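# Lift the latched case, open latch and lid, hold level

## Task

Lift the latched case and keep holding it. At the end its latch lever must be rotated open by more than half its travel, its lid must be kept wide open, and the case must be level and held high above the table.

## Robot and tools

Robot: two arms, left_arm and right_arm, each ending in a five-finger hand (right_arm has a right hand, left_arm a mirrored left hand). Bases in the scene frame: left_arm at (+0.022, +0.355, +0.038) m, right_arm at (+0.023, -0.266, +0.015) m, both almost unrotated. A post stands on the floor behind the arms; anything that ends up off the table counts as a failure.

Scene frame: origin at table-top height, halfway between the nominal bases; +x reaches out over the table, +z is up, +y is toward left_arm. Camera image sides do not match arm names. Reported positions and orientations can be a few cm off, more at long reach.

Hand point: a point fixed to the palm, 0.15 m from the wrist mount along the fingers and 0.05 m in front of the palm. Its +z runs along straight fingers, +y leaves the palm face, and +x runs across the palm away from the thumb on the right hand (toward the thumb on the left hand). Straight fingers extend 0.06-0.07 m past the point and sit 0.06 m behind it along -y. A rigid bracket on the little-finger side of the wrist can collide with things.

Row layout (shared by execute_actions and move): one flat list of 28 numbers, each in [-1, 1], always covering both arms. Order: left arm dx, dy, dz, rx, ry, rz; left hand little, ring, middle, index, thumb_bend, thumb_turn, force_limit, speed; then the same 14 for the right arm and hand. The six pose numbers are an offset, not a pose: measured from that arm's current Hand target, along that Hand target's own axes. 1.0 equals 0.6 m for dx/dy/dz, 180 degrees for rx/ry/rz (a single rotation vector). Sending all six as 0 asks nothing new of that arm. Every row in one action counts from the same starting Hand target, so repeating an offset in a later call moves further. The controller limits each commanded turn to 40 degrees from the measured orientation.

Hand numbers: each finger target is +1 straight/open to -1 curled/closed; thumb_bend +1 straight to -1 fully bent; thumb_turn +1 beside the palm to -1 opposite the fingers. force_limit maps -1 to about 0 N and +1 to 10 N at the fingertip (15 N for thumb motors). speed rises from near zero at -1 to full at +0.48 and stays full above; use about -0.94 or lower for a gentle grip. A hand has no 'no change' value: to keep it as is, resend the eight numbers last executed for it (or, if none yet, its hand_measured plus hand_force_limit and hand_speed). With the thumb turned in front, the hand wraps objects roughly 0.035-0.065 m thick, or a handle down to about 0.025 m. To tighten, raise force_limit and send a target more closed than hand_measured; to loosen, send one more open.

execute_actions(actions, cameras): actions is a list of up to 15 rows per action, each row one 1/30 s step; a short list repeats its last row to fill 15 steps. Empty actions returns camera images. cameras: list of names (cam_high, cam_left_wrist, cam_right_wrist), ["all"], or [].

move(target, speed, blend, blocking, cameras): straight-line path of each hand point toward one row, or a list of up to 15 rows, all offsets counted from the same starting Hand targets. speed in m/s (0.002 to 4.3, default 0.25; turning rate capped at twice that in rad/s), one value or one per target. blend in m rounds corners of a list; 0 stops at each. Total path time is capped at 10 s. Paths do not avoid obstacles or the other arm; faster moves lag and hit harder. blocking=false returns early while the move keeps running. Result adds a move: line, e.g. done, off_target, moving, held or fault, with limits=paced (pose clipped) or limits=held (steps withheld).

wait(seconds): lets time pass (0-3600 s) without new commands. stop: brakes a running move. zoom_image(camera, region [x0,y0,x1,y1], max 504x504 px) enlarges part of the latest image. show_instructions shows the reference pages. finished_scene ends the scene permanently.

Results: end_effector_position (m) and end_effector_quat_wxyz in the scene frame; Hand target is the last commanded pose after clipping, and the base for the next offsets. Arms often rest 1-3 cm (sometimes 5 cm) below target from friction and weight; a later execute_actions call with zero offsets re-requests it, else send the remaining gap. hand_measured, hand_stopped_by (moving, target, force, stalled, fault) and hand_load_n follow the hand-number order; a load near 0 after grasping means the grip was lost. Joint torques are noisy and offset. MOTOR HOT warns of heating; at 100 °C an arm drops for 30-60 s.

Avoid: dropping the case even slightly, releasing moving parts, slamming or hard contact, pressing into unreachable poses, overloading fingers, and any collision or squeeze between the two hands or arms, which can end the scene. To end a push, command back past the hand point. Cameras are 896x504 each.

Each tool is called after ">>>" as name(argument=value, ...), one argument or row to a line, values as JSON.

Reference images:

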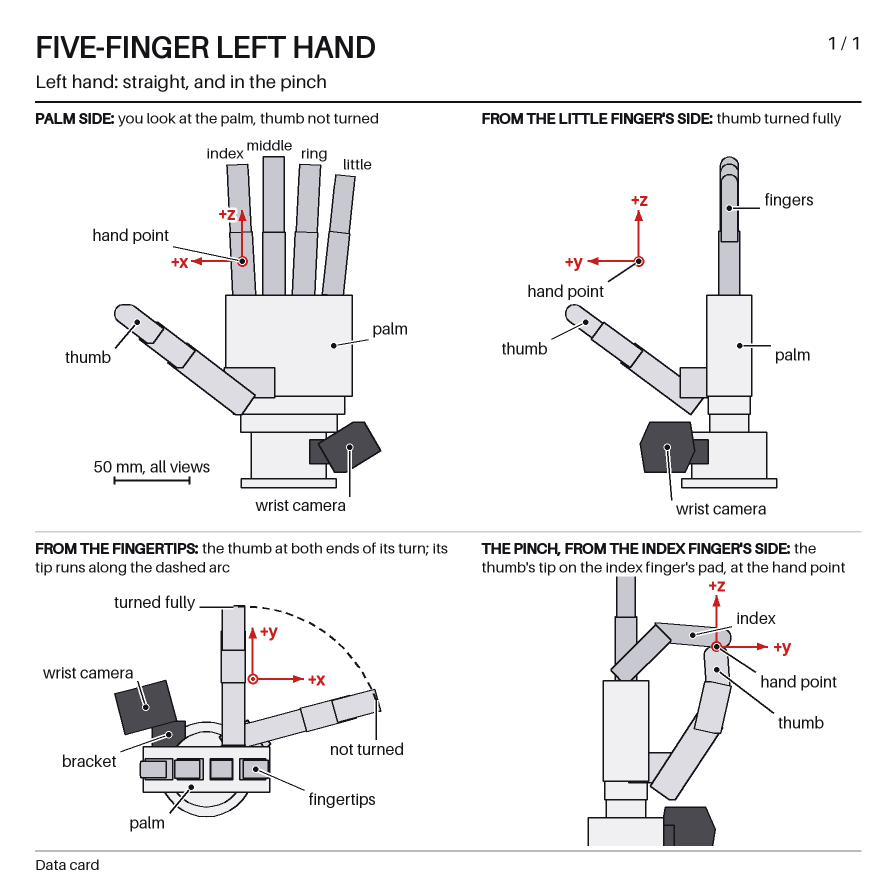

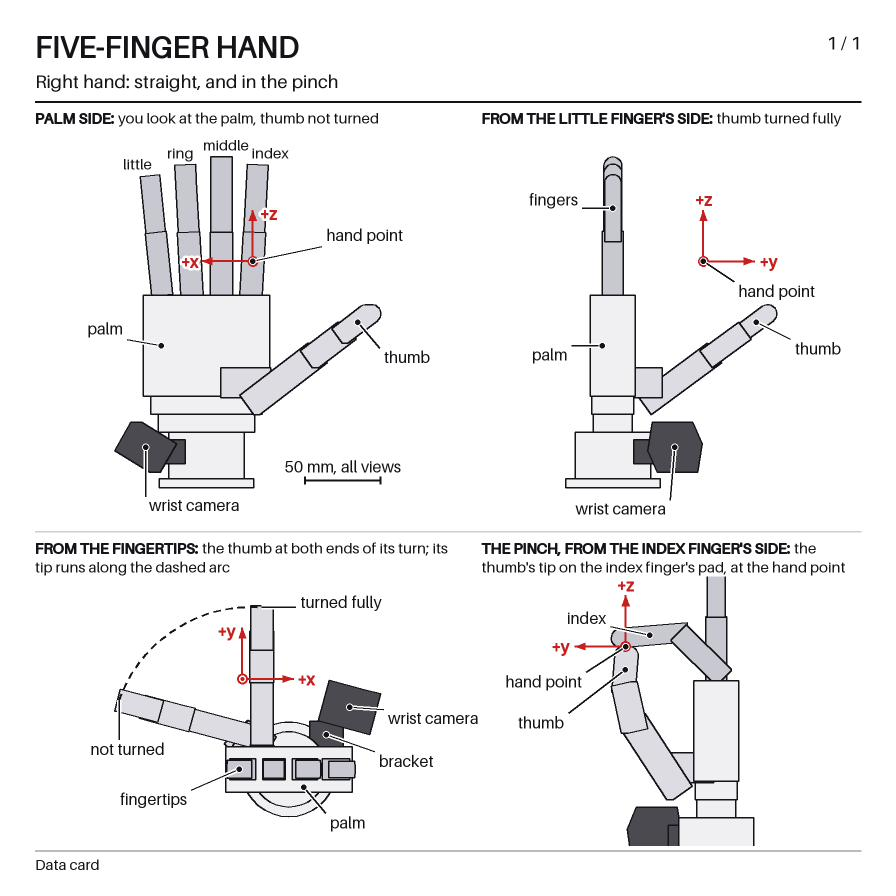

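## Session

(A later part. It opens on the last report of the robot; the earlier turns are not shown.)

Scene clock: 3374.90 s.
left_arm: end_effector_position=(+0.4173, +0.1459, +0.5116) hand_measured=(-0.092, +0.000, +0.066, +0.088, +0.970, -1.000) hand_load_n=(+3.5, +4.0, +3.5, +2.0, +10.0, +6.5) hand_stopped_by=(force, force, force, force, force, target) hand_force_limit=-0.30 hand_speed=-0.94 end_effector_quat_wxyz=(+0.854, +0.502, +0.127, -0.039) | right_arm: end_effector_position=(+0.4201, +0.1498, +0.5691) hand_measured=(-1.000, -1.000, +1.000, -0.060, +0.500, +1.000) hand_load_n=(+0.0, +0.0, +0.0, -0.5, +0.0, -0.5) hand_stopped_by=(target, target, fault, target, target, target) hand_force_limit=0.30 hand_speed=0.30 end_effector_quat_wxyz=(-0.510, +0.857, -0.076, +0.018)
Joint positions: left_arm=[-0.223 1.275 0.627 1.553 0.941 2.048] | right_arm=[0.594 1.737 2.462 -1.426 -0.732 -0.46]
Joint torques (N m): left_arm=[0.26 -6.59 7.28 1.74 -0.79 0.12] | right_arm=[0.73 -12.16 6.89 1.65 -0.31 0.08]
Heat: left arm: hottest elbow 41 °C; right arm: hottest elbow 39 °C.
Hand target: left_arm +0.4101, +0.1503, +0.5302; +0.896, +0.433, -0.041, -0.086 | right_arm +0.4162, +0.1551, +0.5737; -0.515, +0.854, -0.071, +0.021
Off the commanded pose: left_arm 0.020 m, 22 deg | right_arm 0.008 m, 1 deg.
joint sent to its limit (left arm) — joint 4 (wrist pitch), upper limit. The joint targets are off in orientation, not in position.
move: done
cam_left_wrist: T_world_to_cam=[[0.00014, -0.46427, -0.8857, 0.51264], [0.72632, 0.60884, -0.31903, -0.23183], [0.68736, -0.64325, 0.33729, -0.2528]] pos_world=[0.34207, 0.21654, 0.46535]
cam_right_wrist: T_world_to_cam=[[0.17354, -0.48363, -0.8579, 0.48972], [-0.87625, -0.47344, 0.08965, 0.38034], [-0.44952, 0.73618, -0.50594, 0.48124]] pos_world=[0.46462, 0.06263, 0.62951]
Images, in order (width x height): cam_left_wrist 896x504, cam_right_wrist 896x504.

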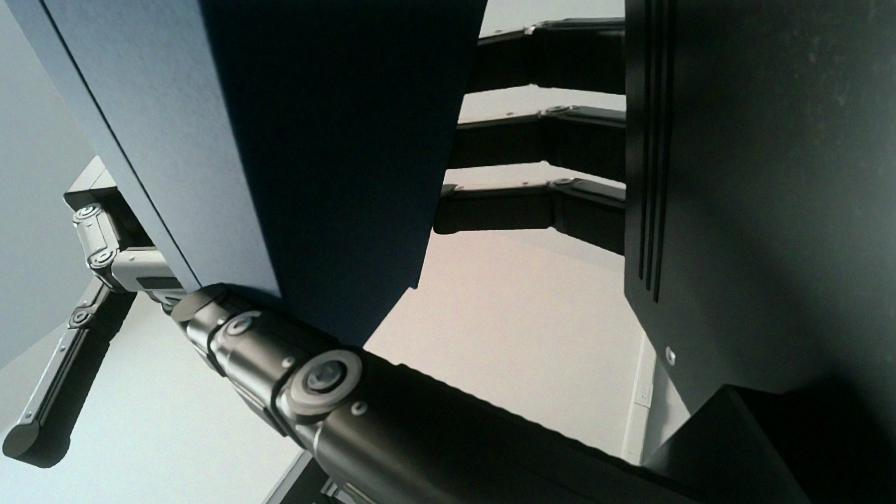

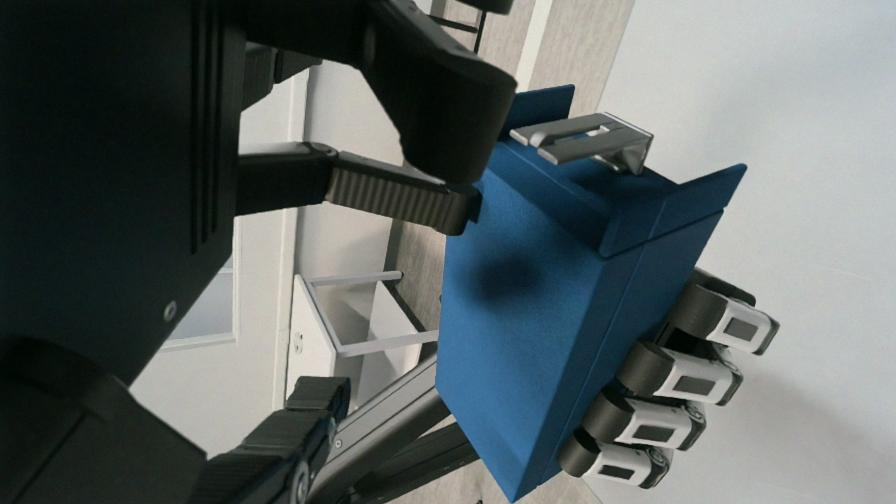

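>>> move(
  target=[
    [0,0,0,0,0,0,-0.4,-0.47,-0.32,-0.47,0.6,-1,-0.3,-0.94,0,0.0147,0.0078,0,0,0,-1,-1,1,-0.06,0.5,1,0.3,0.3],
  ],
  speed=0.04,
  cameras=["cam_left_wrist"],
)

Scene clock: 3384.47 s.
left_arm: end_effector_position=(+0.4171, +0.1457, +0.5114) hand_measured=(-0.092, +0.000, +0.066, +0.088, +0.970, -1.000) hand_load_n=(+3.0, +4.5, +3.5, +2.0, +10.0, +6.5) hand_stopped_by=(force, force, force, force, force, target) hand_force_limit=-0.30 hand_speed=-0.94 end_effector_quat_wxyz=(+0.854, +0.503, +0.127, -0.039) | right_arm: end_effector_position=(+0.4179, +0.1487, +0.5668) hand_measured=(-1.000, -1.000, +1.000, -0.060, +0.500, +1.000) hand_load_n=(+0.0, +0.0, +0.0, -1.0, +0.0, -0.5) hand_stopped_by=(target, target, fault, target, target, target) hand_force_limit=0.30 hand_speed=0.30 end_effector_quat_wxyz=(-0.515, +0.854, -0.072, +0.025)
Joint positions: left_arm=[-0.223 1.275 0.627 1.553 0.943 2.048] | right_arm=[0.594 1.696 2.387 -1.371 -0.732 -0.46]
Joint torques (N m): left_arm=[0.03 -6.59 7.42 1.77 -0.83 0.13] | right_arm=[0.73 -11.16 6.52 1.42 -0.26 0.09]
Heat: left arm: hottest elbow 41 °C; right arm: hottest elbow 38 °C.
Hand target: left_arm +0.4100, +0.1503, +0.5302; +0.896, +0.433, -0.042, -0.086 | right_arm +0.4156, +0.1552, +0.5639; -0.516, +0.854, -0.071, +0.021
Off the commanded pose: left_arm 0.021 m, 22 deg | right_arm 0.007 m, 0 deg.
joint sent to its limit (left arm) — joint 4 (wrist pitch), upper limit. The joint targets are off in orientation, not in position.
move: done
cam_left_wrist: T_world_to_cam=[[-0.00049, -0.46326, -0.88622, 0.51275], [0.72699, 0.60836, -0.31841, -0.23214], [0.68665, -0.64443, 0.33649, -0.25189]] pos_world=[0.34197, 0.21643, 0.46525]

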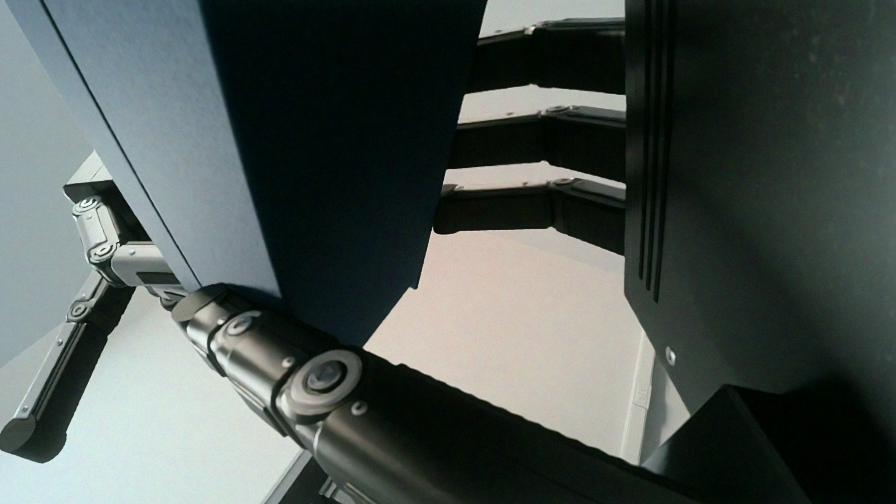

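>>> move(
  target=[
    [0,0,0,0,0,0,-0.4,-0.47,-0.32,-0.47,0.6,-1,-0.3,-0.94,0,0.0147,0.0078,0,0,0,-1,-1,1,-0.06,0.5,1,0.3,0.3],
  ],
  speed=0.04,
  cameras=["cam_left_wrist"],
)

Scene clock: 3387.83 s.
left_arm: end_effector_position=(+0.4170, +0.1452, +0.5111) hand_measured=(-0.092, +0.000, +0.066, +0.088, +0.970, -1.000) hand_load_n=(+3.5, +4.0, +3.5, +2.0, +10.0, +6.5) hand_stopped_by=(force, force, force, force, force, target) hand_force_limit=-0.30 hand_speed=-0.94 end_effector_quat_wxyz=(+0.854, +0.504, +0.127, -0.041) | right_arm: end_effector_position=(+0.4158, +0.1474, +0.5642) hand_measured=(-1.000, -1.000, +1.000, -0.060, +0.500, +1.000) hand_load_n=(+0.0, +0.5, +0.0, -1.0, +0.0, +0.0) hand_stopped_by=(target, target, fault, target, target, target) hand_force_limit=0.30 hand_speed=0.30 end_effector_quat_wxyz=(-0.520, +0.851, -0.068, +0.031)
Joint positions: left_arm=[-0.223 1.275 0.627 1.553 0.946 2.046] | right_arm=[0.594 1.66 2.32 -1.321 -0.732 -0.459]
Joint torques (N m): left_arm=[0.26 -6.71 7.28 1.74 -0.96 0.17] | right_arm=[0.79 -10.17 6.34 1.17 -0.22 0.08]
Heat: left arm: hottest elbow 41 °C; right arm: hottest elbow 38 °C.
Hand target: left_arm +0.4100, +0.1503, +0.5302; +0.896, +0.433, -0.042, -0.086 | right_arm +0.4152, +0.1552, +0.5538; -0.515, +0.854, -0.071, +0.021
Off the commanded pose: left_arm 0.021 m, 22 deg | right_arm 0.013 m, 1 deg.
joint sent to its limit (left arm) — joint 4 (wrist pitch), upper limit. The joint targets are off in orientation, not in position.
move: off_target (right_arm)
cam_left_wrist: T_world_to_cam=[[-0.00314, -0.46183, -0.88696, 0.51355], [0.72814, 0.6069, -0.31858, -0.2321], [0.68543, -0.64683, 0.33437, -0.24999]] pos_world=[0.34196, 0.21633, 0.46514]

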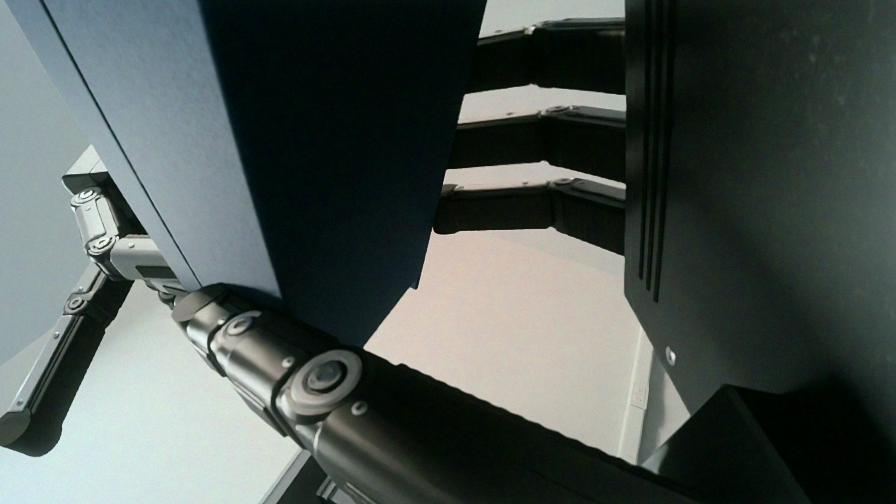

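>>> move(
  target=[
    [0,0,0,0,0,0,-0.4,-0.47,-0.32,-0.47,0.6,-1,-0.3,-0.94,0.01,0.0147,0.0078,0,0,0,-1,-1,1,-0.06,0.5,1,0.3,0.3],
  ],
  speed=0.04,
  cameras=["cam_left_wrist","cam_right_wrist"],
)

Scene clock: 3392.30 s.
left_arm: end_effector_position=(+0.4170, +0.1452, +0.5110) hand_measured=(-0.092, +0.000, +0.066, +0.088, +0.970, -1.000) hand_load_n=(+3.5, +4.0, +3.0, +2.5, +10.0, +6.0) hand_stopped_by=(force, force, force, force, force, target) hand_force_limit=-0.30 hand_speed=-0.94 end_effector_quat_wxyz=(+0.853, +0.504, +0.127, -0.041) | right_arm: end_effector_position=(+0.4162, +0.1483, +0.5624) hand_measured=(-1.000, -1.000, +1.000, -0.060, +0.500, +1.000) hand_load_n=(+0.0, +0.0, +0.0, -2.0, +0.0, +0.0) hand_stopped_by=(target, target, fault, target, target, target) hand_force_limit=0.30 hand_speed=0.30 end_effector_quat_wxyz=(-0.526, +0.848, -0.063, +0.035)
Joint positions: left_arm=[-0.223 1.275 0.627 1.553 0.946 2.044] | right_arm=[0.594 1.642 2.282 -1.283 -0.736 -0.459]
Joint torques (N m): left_arm=[0.15 -6.77 7.3 1.84 -0.97 0.17] | right_arm=[0.21 -9.47 5.89 0.96 -0.29 0.03]
Heat: left arm: hottest elbow 41 °C; right arm: hottest elbow 38 °C.
Hand target: left_arm +0.4101, +0.1503, +0.5302; +0.896, +0.433, -0.041, -0.086 | right_arm +0.4209, +0.1545, +0.5436; -0.515, +0.854, -0.071, +0.021
Off the commanded pose: left_arm 0.021 m, 22 deg | right_arm 0.020 m, 2 deg.
joint sent to its limit (left arm) — joint 4 (wrist pitch), upper limit. The joint targets are off in orientation, not in position.
move: off_target (right_arm)
cam_left_wrist: T_world_to_cam=[[-0.00461, -0.46205, -0.88684, 0.51404], [0.72815, 0.6063, -0.31967, -0.23147], [0.6854, -0.64723, 0.33365, -0.24956]] pos_world=[0.34196, 0.21633, 0.46514]
cam_right_wrist: T_world_to_cam=[[0.21548, -0.45336, -0.86489, 0.46591], [-0.87731, -0.47882, 0.03242, 0.41029], [-0.42882, 0.75179, -0.50092, 0.46341]] pos_world=[0.45828, 0.0593, 0.62179]

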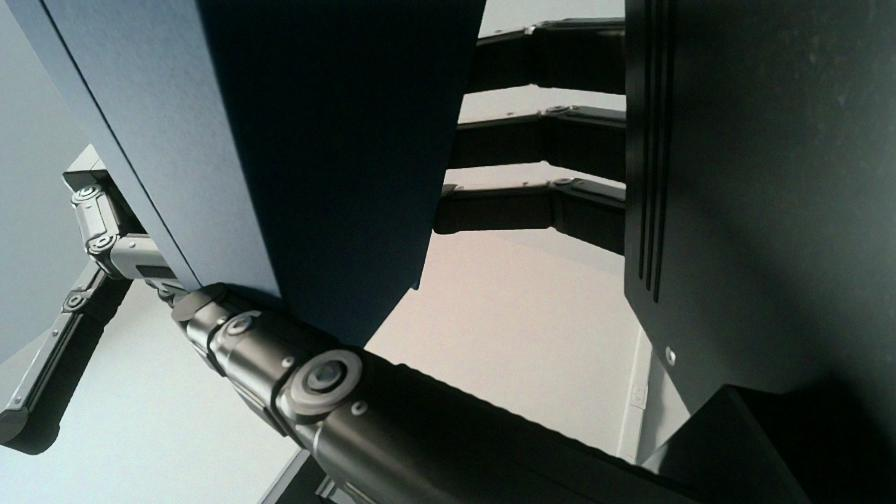

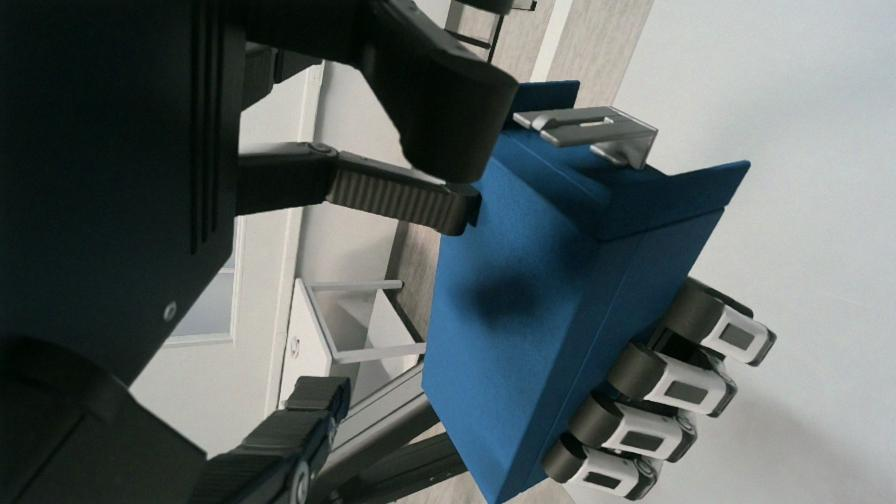

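>>> move(
  target=[
    [0,0,0,0,0,0,-0.4,-0.47,-0.32,-0.47,0.6,-1,-0.3,-0.94,0.01,-0.09,-0.05,0,0,0,-1,-1,1,-0.06,0.5,1,0.3,0.3],
    [0,0,0,0,0,0,-0.4,-0.47,-0.32,-0.47,0.6,-1,-0.3,-0.94,0.06,-0.02,-0.22,0,0,0,-1,-1,1,-0.06,0.5,1,0.3,0.3],
  ],
  speed=0.1,
  cameras=["cam_high","cam_left_wrist","cam_right_wrist"],
)

>>> zoom_image(
  camera="cam_high",
  region=[480, 55, 550, 150],
)

Scene clock: 3422.47 s.
left_arm: end_effector_position=(+0.4176, +0.1460, +0.5115) hand_measured=(-0.092, +0.000, +0.066, +0.088, +0.970, -1.000) hand_load_n=(+3.0, +4.0, +3.5, +2.5, +9.5, +6.0) hand_stopped_by=(force, force, force, force, force, target) hand_force_limit=-0.30 hand_speed=-0.94 end_effector_quat_wxyz=(+0.855, +0.502, +0.129, -0.040) | right_arm: end_effector_position=(+0.4494, +0.0441, +0.6089) hand_measured=(-1.000, -1.000, +1.000, -0.060, +0.500, +1.000) hand_load_n=(-0.5, +0.5, +0.0, +0.0, +0.0, +0.0) hand_stopped_by=(target, target, fault, target, target, target) hand_force_limit=0.30 hand_speed=0.30 end_effector_quat_wxyz=(-0.531, +0.843, -0.083, +0.029)
Joint positions: left_arm=[-0.223 1.275 0.627 1.553 0.94 2.044] | right_arm=[0.361 1.806 2.712 -1.694 -0.911 -0.629]
Joint torques (N m): left_arm=[0.56 -6.53 7.41 1.68 -0.79 0.17] | right_arm=[-0.73 -12.04 5.96 0.39 -0.56 -0.12]
Heat: left arm: hottest elbow 40 °C; right arm: hottest elbow 37 °C.
Hand target: left_arm +0.4101, +0.1503, +0.5302; +0.896, +0.433, -0.042, -0.086 | right_arm +0.4434, +0.0390, +0.6145; -0.515, +0.854, -0.071, +0.021
Off the commanded pose: left_arm 0.021 m, 22 deg | right_arm 0.010 m, 3 deg.
elbow stopped short (right arm): the move would have taken joint 3 (elbow) straighter than the controller allows.
joint sent to its limit (left arm) — joint 4 (wrist pitch), upper limit. The joint targets are off in orientation, not in position.
joint sent to its limit (right arm) — joint 4 (wrist pitch), lower limit. The joint targets are off in orientation, not in position.
move: off_target (right_arm)
cam_left_wrist: T_world_to_cam=[[-0.00381, -0.46571, -0.88493, 0.51408], [0.72584, 0.60742, -0.32279, -0.22977], [0.68786, -0.64354, 0.33572, -0.25228]] pos_world=[0.34227, 0.21663, 0.46545]
cam_right_wrist: T_world_to_cam=[[0.17694, -0.44547, -0.87764, 0.47643], [-0.88849, -0.45591, 0.05228, 0.37991], [-0.42342, 0.77052, -0.47647, 0.5611]] pos_world=[0.49082, -0.04689, 0.66562]

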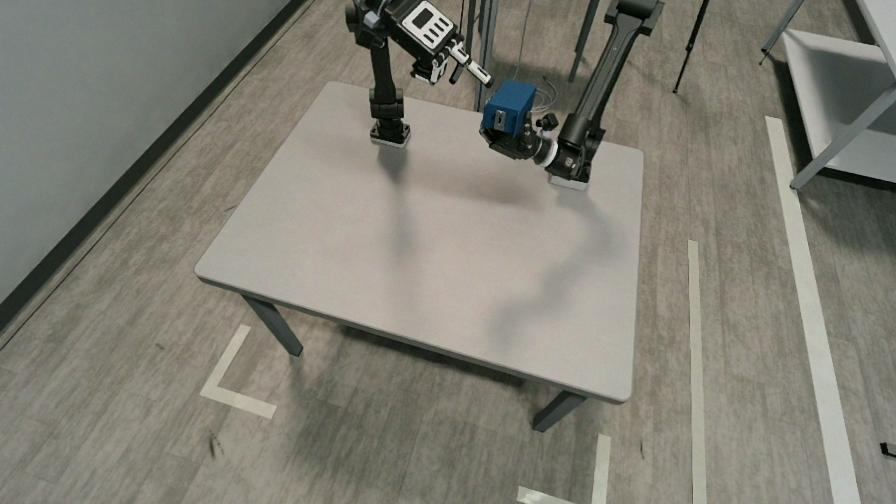

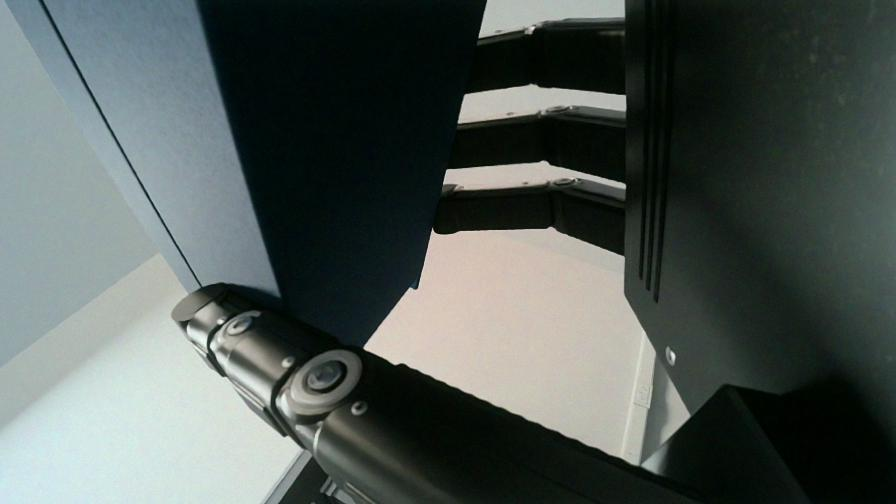

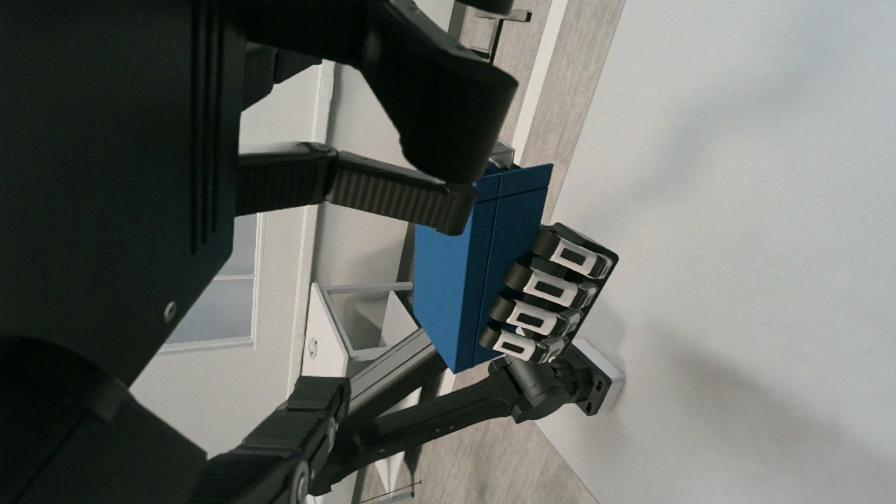

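Scaled by 5.305 from the camera's image (finer frame: 1280x720).

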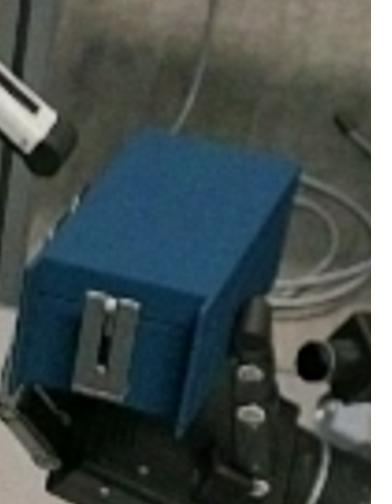

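>>> move(
  target=[
    [0,0,0,0.028,0.1173,-0.106,-0.4,-0.47,-0.32,-0.47,0.6,-1,-0.3,-0.94,0,0,0,0,0,0,-1,-1,1,-0.06,0.5,1,0.3,0.3],
  ],
  speed=0.05,
  cameras=["cam_high","cam_left_wrist","cam_right_wrist"],
)

>>> zoom_image(
  camera="cam_high",
  region=[480, 55, 550, 150],
)

Scene clock: 3431.70 s.
left_arm: end_effector_position=(+0.4149, +0.1457, +0.5218) hand_measured=(-0.092, +0.000, +0.066, +0.088, +0.970, -1.000) hand_load_n=(+3.0, +4.0, +3.5, +2.5, +10.0, +6.5) hand_stopped_by=(force, force, force, force, force, target) hand_force_limit=-0.30 hand_speed=-0.94 end_effector_quat_wxyz=(+0.839, +0.483, +0.196, -0.155) | right_arm: end_effector_position=(+0.4494, +0.0441, +0.6088) hand_measured=(-1.000, -1.000, +1.000, -0.060, +0.500, +1.000) hand_load_n=(+0.0, +0.0, +0.0, +0.0, +0.0, +0.0) hand_stopped_by=(target, target, fault, target, target, target) hand_force_limit=0.30 hand_speed=0.30 end_effector_quat_wxyz=(-0.531, +0.843, -0.082, +0.029)
Joint positions: left_arm=[-0.218 1.179 0.627 1.455 0.95 1.773] | right_arm=[0.361 1.806 2.712 -1.694 -0.911 -0.63]
Joint torques (N m): left_arm=[0.67 -6.07 6.45 1.1 -0.55 0.02] | right_arm=[-0.73 -11.87 6.01 0.34 -0.56 -0.11]
Heat: left arm: hottest elbow 40 °C; right arm: hottest elbow 37 °C.
Hand target: left_arm +0.4101, +0.1503, +0.5302; +0.842, +0.481, +0.191, -0.150 | right_arm +0.4434, +0.0390, +0.6145; -0.515, +0.854, -0.071, +0.021
Off the commanded pose: left_arm 0.011 m, 1 deg | right_arm 0.010 m, 3 deg.
joint sent to its limit (right arm) — joint 4 (wrist pitch), lower limit. The joint targets are off in orientation, not in position.
move: off_target (left_arm)
cam_left_wrist: T_world_to_cam=[[-0.26802, -0.48382, -0.83312, 0.60825], [0.69649, 0.50016, -0.51452, -0.09648], [0.66563, -0.71816, 0.20293, -0.16471]] pos_world=[0.33985, 0.22425, 0.49053]
cam_right_wrist: T_world_to_cam=[[0.17772, -0.44544, -0.87749, 0.47596], [-0.88837, -0.45622, 0.05167, 0.38024], [-0.42334, 0.77035, -0.4768, 0.56127]] pos_world=[0.49082, -0.04689, 0.66562]

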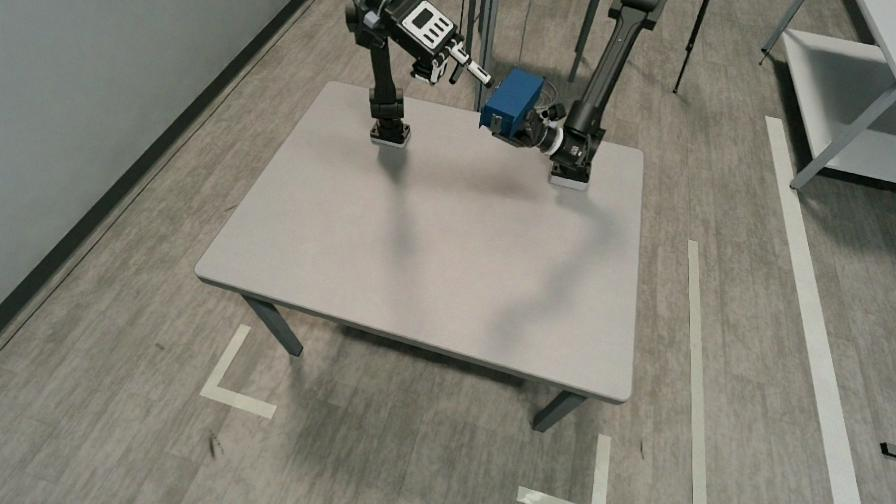

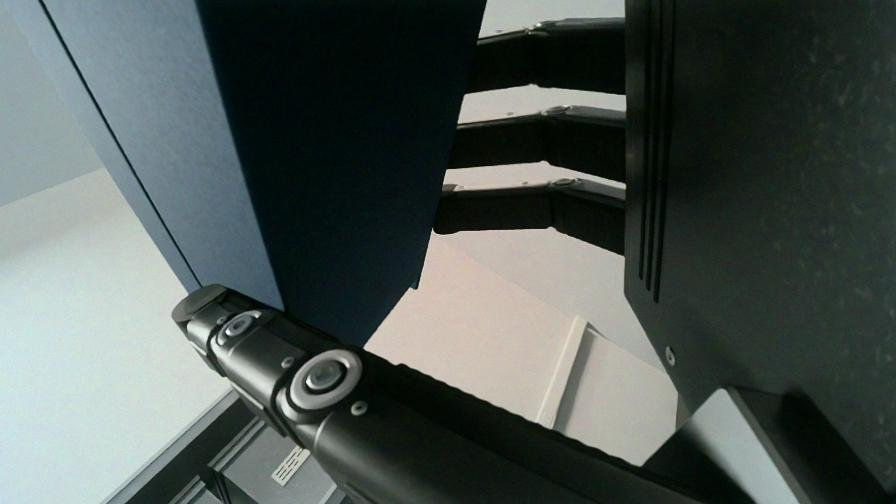

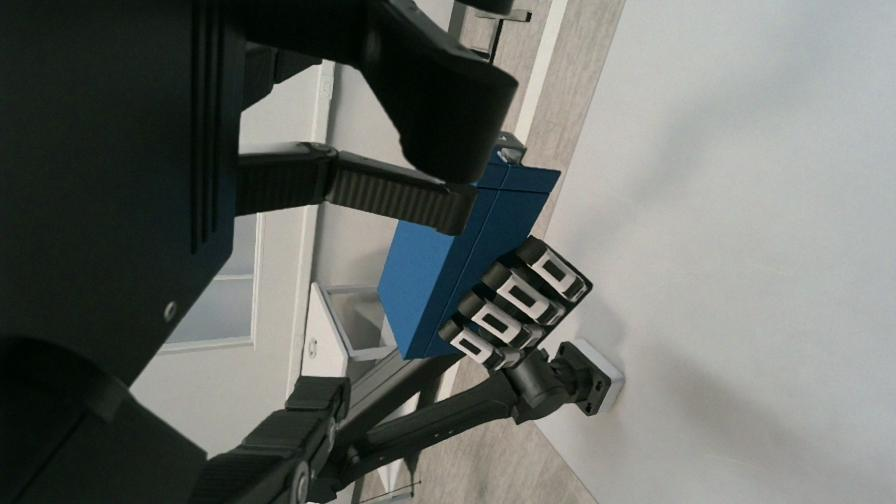

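Scaled by 5.305 from the camera's image (finer frame: 1280x720).

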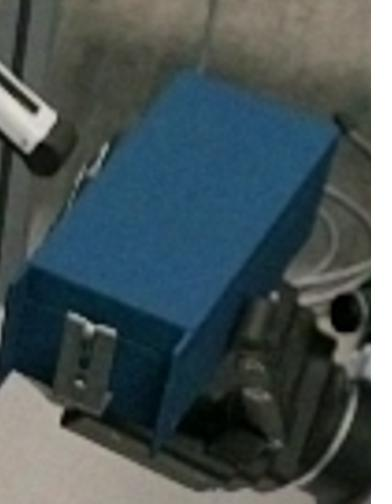

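>>> move(
  target=[
    [0,0,0,0,0,0,-0.4,-0.47,-0.32,-0.47,0.6,-1,-0.3,-0.94,-0.0291,-0.0728,0.156,0.0016,0.0404,0.0148,-1,-1,1,-0.06,0.5,1,0.3,0.3],
  ],
  speed=0.12,
  cameras=["cam_right_wrist"],
)

>>> zoom_image(
  camera="cam_right_wrist",
  region=[440, 80, 840, 380],
)

Scene clock: 3461.57 s.
left_arm: end_effector_position=(+0.4149, +0.1457, +0.5218) hand_measured=(-0.092, +0.000, +0.066, +0.088, +0.970, -1.000) hand_load_n=(+3.0, +4.0, +3.0, +2.5, +9.5, +6.5) hand_stopped_by=(force, force, force, force, force, target) hand_force_limit=-0.30 hand_speed=-0.94 end_effector_quat_wxyz=(+0.839, +0.483, +0.196, -0.155) | right_arm: end_effector_position=(+0.4429, +0.1415, +0.6050) hand_measured=(-1.000, -1.000, +1.000, -0.060, +0.500, +1.000) hand_load_n=(+0.0, +0.0, -0.5, +0.0, +0.0, +0.0) hand_stopped_by=(target, target, fault, target, target, target) hand_force_limit=0.30 hand_speed=0.30 end_effector_quat_wxyz=(-0.510, +0.849, -0.121, +0.064)
Joint positions: left_arm=[-0.218 1.179 0.627 1.455 0.95 1.772] | right_arm=[0.578 1.867 2.788 -1.546 -0.635 -0.388]
Joint torques (N m): left_arm=[1.03 -5.83 6.39 1.16 -0.56 0] | right_arm=[0.03 -11.46 8.9 0.69 -0.21 0.12]
Heat: left arm: hottest elbow 40 °C; right arm: hottest elbow 37 °C.
Hand target: left_arm +0.4101, +0.1503, +0.5302; +0.842, +0.481, +0.191, -0.150 | right_arm +0.4406, +0.1436, +0.6100; -0.512, +0.848, -0.123, +0.063
Off the commanded pose: left_arm 0.011 m, 1 deg | right_arm 0.006 m, 0 deg.
move: done
cam_right_wrist: T_world_to_cam=[[0.14114, -0.50006, -0.85441, 0.52713], [-0.93118, -0.36009, 0.05693, 0.42125], [-0.33614, 0.78758, -0.51647, 0.46466]] pos_world=[0.47405, 0.04932, 0.66639]

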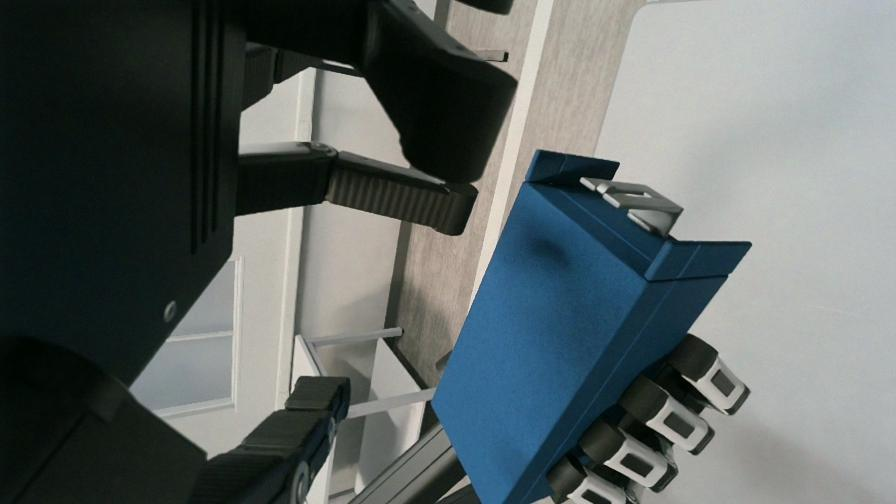

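Scaled by 1.260 from the camera's image (finer frame: 1280x720).

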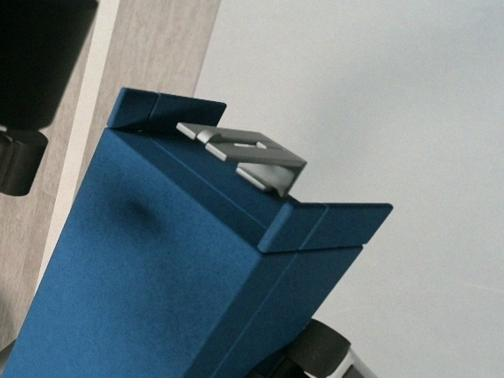

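>>> move(
  target=[
    [0,0,0,0,0,0,-0.4,-0.47,-0.32,-0.47,0.6,-1,-0.3,-0.94,0.0133,0.0232,0.038,-0.0379,-0.0146,-0.0015,-1,-1,1,-0.03,0.5,-0.65,0.3,0.3],
  ],
  speed=0.1,
  cameras=["cam_right_wrist","cam_high"],
)

>>> zoom_image(
  camera="cam_right_wrist",
  region=[440, 100, 780, 340],
)

Scene clock: 3515.00 s.
left_arm: end_effector_position=(+0.4149, +0.1457, +0.5218) hand_measured=(-0.092, +0.000, +0.066, +0.088, +0.970, -1.000) hand_load_n=(+3.0, +4.0, +3.5, +2.0, +10.0, +6.5) hand_stopped_by=(force, force, force, force, force, target) hand_force_limit=-0.30 hand_speed=-0.94 end_effector_quat_wxyz=(+0.839, +0.483, +0.196, -0.155) | right_arm: end_effector_position=(+0.4577, +0.1517, +0.5801) hand_measured=(-1.000, -1.000, +1.000, -0.030, +0.500, -0.650) hand_load_n=(+0.0, +0.0, +0.0, +0.0, +0.0, +0.0) hand_stopped_by=(target, target, fault, target, target, target) hand_force_limit=0.30 hand_speed=0.30 end_effector_quat_wxyz=(-0.491, +0.860, -0.133, +0.050)
Joint positions: left_arm=[-0.218 1.179 0.627 1.455 0.95 1.772] | right_arm=[0.583 1.964 2.897 -1.617 -0.622 -0.39]
Joint torques (N m): left_arm=[0.67 -5.71 6.42 1.18 -0.57 0.01] | right_arm=[0.62 -12.51 8.68 0.59 -0.22 -0.12]
Heat: left arm: hottest elbow 39 °C; right arm: hottest elbow 40 °C.
Hand target: left_arm +0.4101, +0.1503, +0.5302; +0.842, +0.481, +0.191, -0.150 | right_arm +0.4517, +0.1547, +0.5869; -0.464, +0.878, -0.113, +0.038
Off the commanded pose: left_arm 0.011 m, 1 deg | right_arm 0.010 m, 5 deg.
elbow stopped short (right arm): the move would have taken joint 3 (elbow) straighter than the controller allows.
move: off_target (right_arm)
cam_right_wrist: T_world_to_cam=[[0.10238, -0.53365, -0.83949, 0.52302], [-0.92933, -0.3523, 0.11061, 0.40699], [-0.35477, 0.76883, -0.53201, 0.46906]] pos_world=[0.49109, 0.06186, 0.6436]
Images, in order (width x height): cam_high 896x504, cam_right_wrist 896x504.

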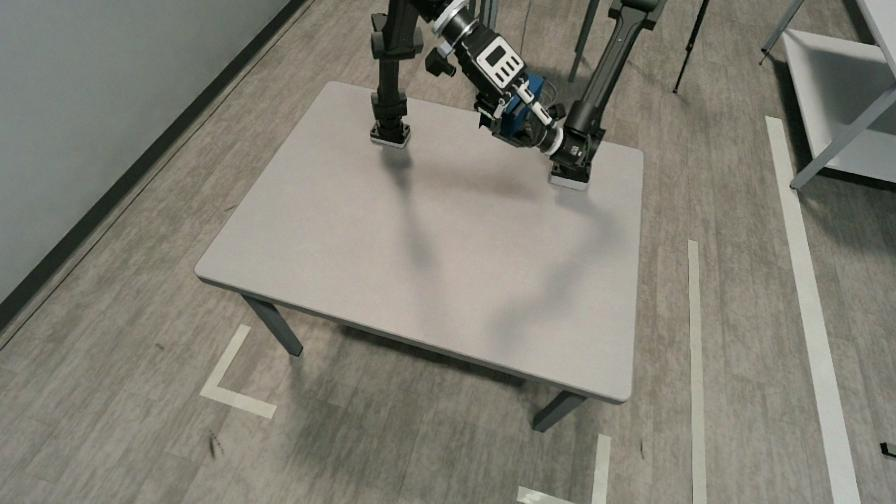

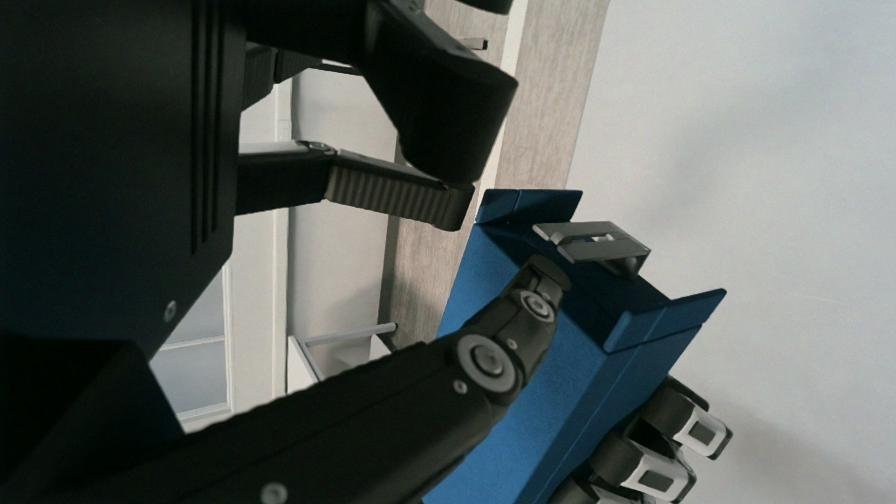

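Scaled by 1.482 from the camera's image (finer frame: 1280x720).

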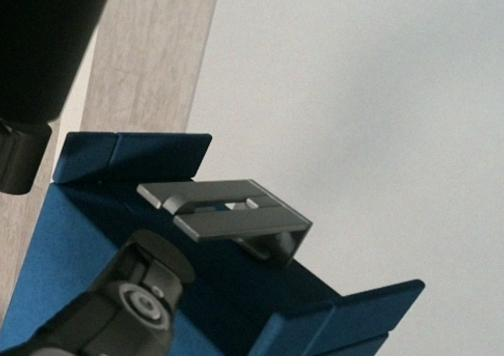

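>>> move(
  target=[
    [0,0,0,0,0,0,-0.4,-0.47,-0.32,-0.47,0.6,-1,-0.3,-0.94,0.001,0.0265,0.0203,0,0,0,-1,-1,1,-0.03,0.5,-0.65,0.3,0.3],
  ],
  speed=0.05,
  cameras=["cam_right_wrist","cam_high"],
)

>>> zoom_image(
  camera="cam_right_wrist",
  region=[440, 100, 780, 340],
)

>>> zoom_image(
  camera="cam_high",
  region=[475, 75, 545, 140],
)

Scene clock: 3543.77 s.
left_arm: end_effector_position=(+0.4156, +0.1458, +0.5194) hand_measured=(-0.092, +0.000, +0.066, +0.088, +0.970, -1.000) hand_load_n=(+3.5, +4.0, +3.5, +2.5, +10.0, +6.5) hand_stopped_by=(force, force, force, force, force, target) hand_force_limit=-0.30 hand_speed=-0.94 end_effector_quat_wxyz=(+0.838, +0.483, +0.200, -0.158) | right_arm: end_effector_position=(+0.4548, +0.1496, +0.5676) hand_measured=(-1.000, -1.000, +1.000, -0.030, +0.500, -0.650) hand_load_n=(+0.0, +0.0, +0.0, +0.0, +0.0, +0.0) hand_stopped_by=(target, target, fault, target, target, target) hand_force_limit=0.30 hand_speed=0.30 end_effector_quat_wxyz=(-0.473, +0.871, -0.127, +0.042)
Joint positions: left_arm=[-0.217 1.179 0.624 1.452 0.952 1.767] | right_arm=[0.588 1.973 2.897 -1.66 -0.616 -0.426]
Joint torques (N m): left_arm=[0.38 -6.01 6.69 1.33 -0.65 0.04] | right_arm=[0.91 -11.87 8.68 0.39 -0.24 -0.14]
Heat: left arm: hottest elbow 39 °C; right arm: hottest elbow 39 °C.
Hand target: left_arm +0.4101, +0.1503, +0.5303; +0.842, +0.481, +0.191, -0.150 | right_arm +0.4516, +0.1558, +0.5669; -0.464, +0.878, -0.113, +0.037
Off the commanded pose: left_arm 0.013 m, 2 deg | right_arm 0.007 m, 2 deg.
elbow stopped short (right arm): the move would have taken joint 3 (elbow) straighter than the controller allows.
move: done
cam_right_wrist: T_world_to_cam=[[0.10239, -0.56431, -0.81919, 0.50468], [-0.92097, -0.36501, 0.13634, 0.38842], [-0.37595, 0.74049, -0.55708, 0.49115]] pos_world=[0.49069, 0.06288, 0.63408]
Images, in order (width x height): cam_high 896x504, cam_right_wrist 896x504.

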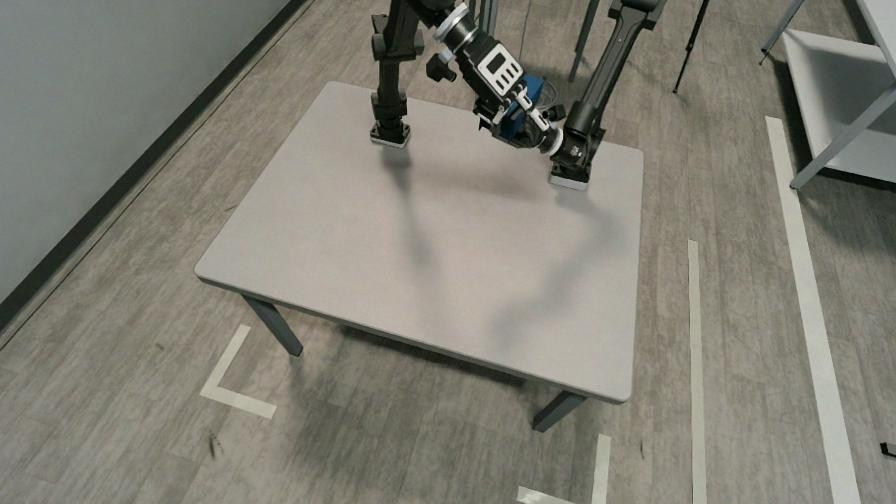

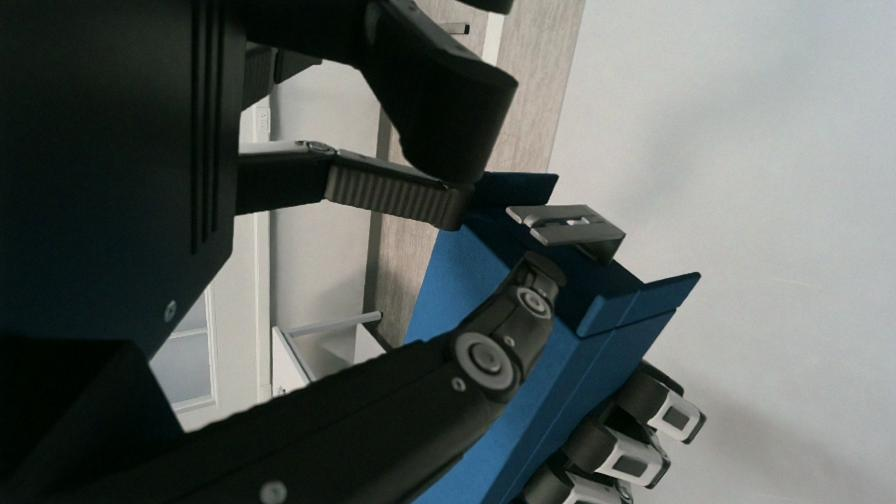

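Scaled by 1.482 from the camera's image (finer frame: 1280x720).

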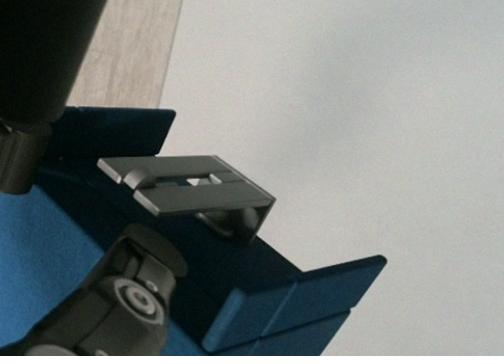

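Scaled by 7.200 from the camera's image (finer frame: 1280x720).

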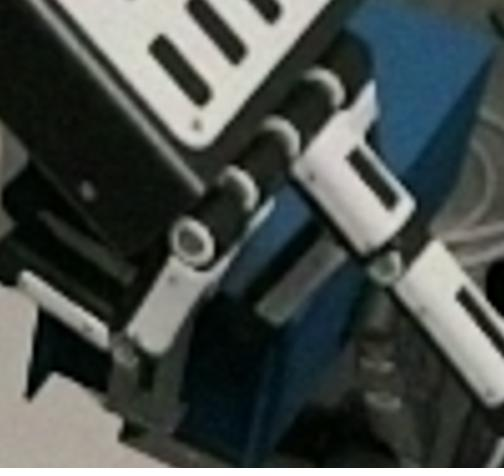

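>>> move(
  target=[
    [0,0,0,0,0,0,-0.4,-0.47,-0.32,-0.47,0.6,-1,-0.3,-0.94,-0.0033,-0.042,-0.0212,0,0,0,-1,-1,1,-0.03,0.5,-0.65,0.3,0.3],
    [0,0,0,0,0,0,-0.4,-0.47,-0.32,-0.47,0.6,-1,-0.3,-0.94,-0.0017,-0.0064,0.0035,0,0,0,-1,-1,1,-0.03,0.5,-0.65,0.3,0.3],
  ],
  speed=0.05,
  cameras=["cam_right_wrist","cam_left_wrist"],
)

>>> zoom_image(
  camera="cam_right_wrist",
  region=[440, 100, 780, 340],
)

Scene clock: 3569.53 s.
left_arm: end_effector_position=(+0.4157, +0.1458, +0.5194) hand_measured=(-0.092, +0.000, +0.066, +0.088, +0.970, -1.000) hand_load_n=(+3.0, +4.0, +3.0, +2.5, +10.0, +6.5) hand_stopped_by=(force, force, force, force, force, target) hand_force_limit=-0.30 hand_speed=-0.94 end_effector_quat_wxyz=(+0.838, +0.483, +0.200, -0.159) | right_arm: end_effector_position=(+0.4546, +0.1541, +0.5686) hand_measured=(-1.000, -1.000, +1.000, -0.030, +0.500, -0.650) hand_load_n=(+0.0, +0.5, +0.0, +0.0, +0.0, +0.0) hand_stopped_by=(target, target, fault, target, target, target) hand_force_limit=0.30 hand_speed=0.30 end_effector_quat_wxyz=(-0.476, +0.869, -0.128, +0.043)
Joint positions: left_arm=[-0.217 1.179 0.624 1.452 0.952 1.767] | right_arm=[0.594 1.974 2.897 -1.647 -0.612 -0.415]
Joint torques (N m): left_arm=[0.73 -5.83 6.69 1.33 -0.64 0.07] | right_arm=[0.73 -12.1 8.69 0.47 -0.21 -0.14]
Heat: left arm: hottest elbow 41 °C; right arm: hottest elbow 39 °C.
Hand target: left_arm +0.4101, +0.1503, +0.5303; +0.842, +0.481, +0.191, -0.150 | right_arm +0.4517, +0.1597, +0.5690; -0.464, +0.878, -0.113, +0.038
Off the commanded pose: left_arm 0.013 m, 2 deg | right_arm 0.007 m, 3 deg.
elbow stopped short (right arm): the move would have taken joint 3 (elbow) straighter than the controller allows.
move: off_target (right_arm)
cam_left_wrist: T_world_to_cam=[[-0.27797, -0.48187, -0.83098, 0.60924], [0.69219, 0.49933, -0.52109, -0.093], [0.66604, -0.72005, 0.19475, -0.16021]] pos_world=[0.34043, 0.22465, 0.48901]
cam_right_wrist: T_world_to_cam=[[0.10226, -0.55932, -0.82262, 0.5093], [-0.92212, -0.36349, 0.13251, 0.39224], [-0.37313, 0.745, -0.55294, 0.48397]] pos_world=[0.49019, 0.06688, 0.63458]
Images, in order (width x height): cam_left_wrist 896x504, cam_right_wrist 896x504.

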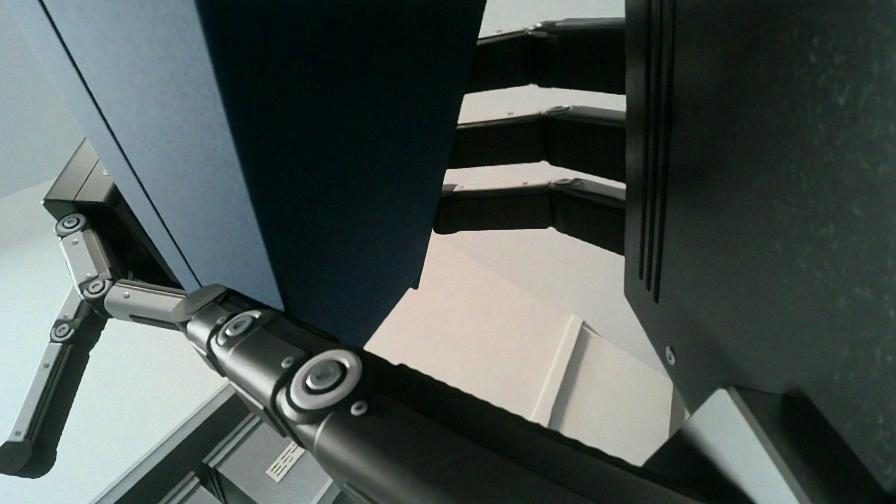

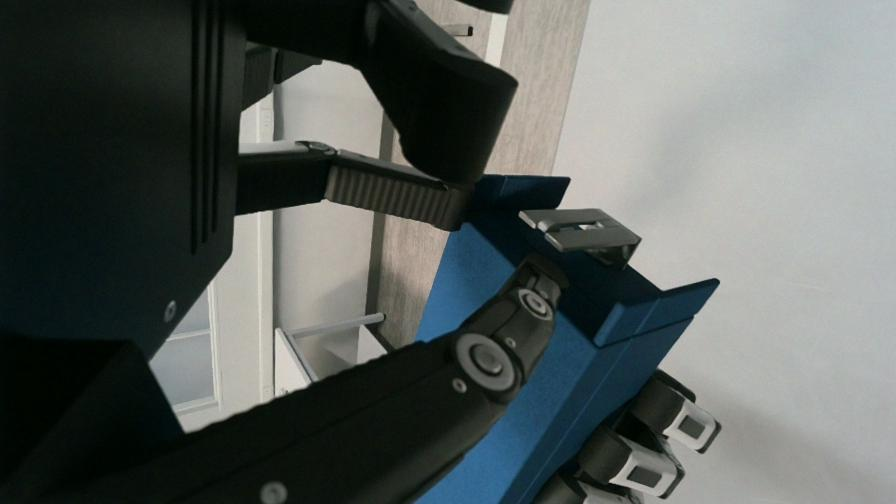

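Scaled by 1.482 from the camera's image (finer frame: 1280x720).

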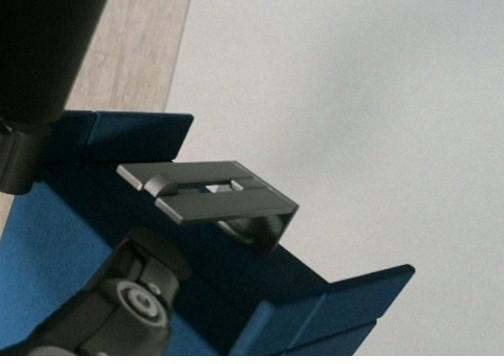

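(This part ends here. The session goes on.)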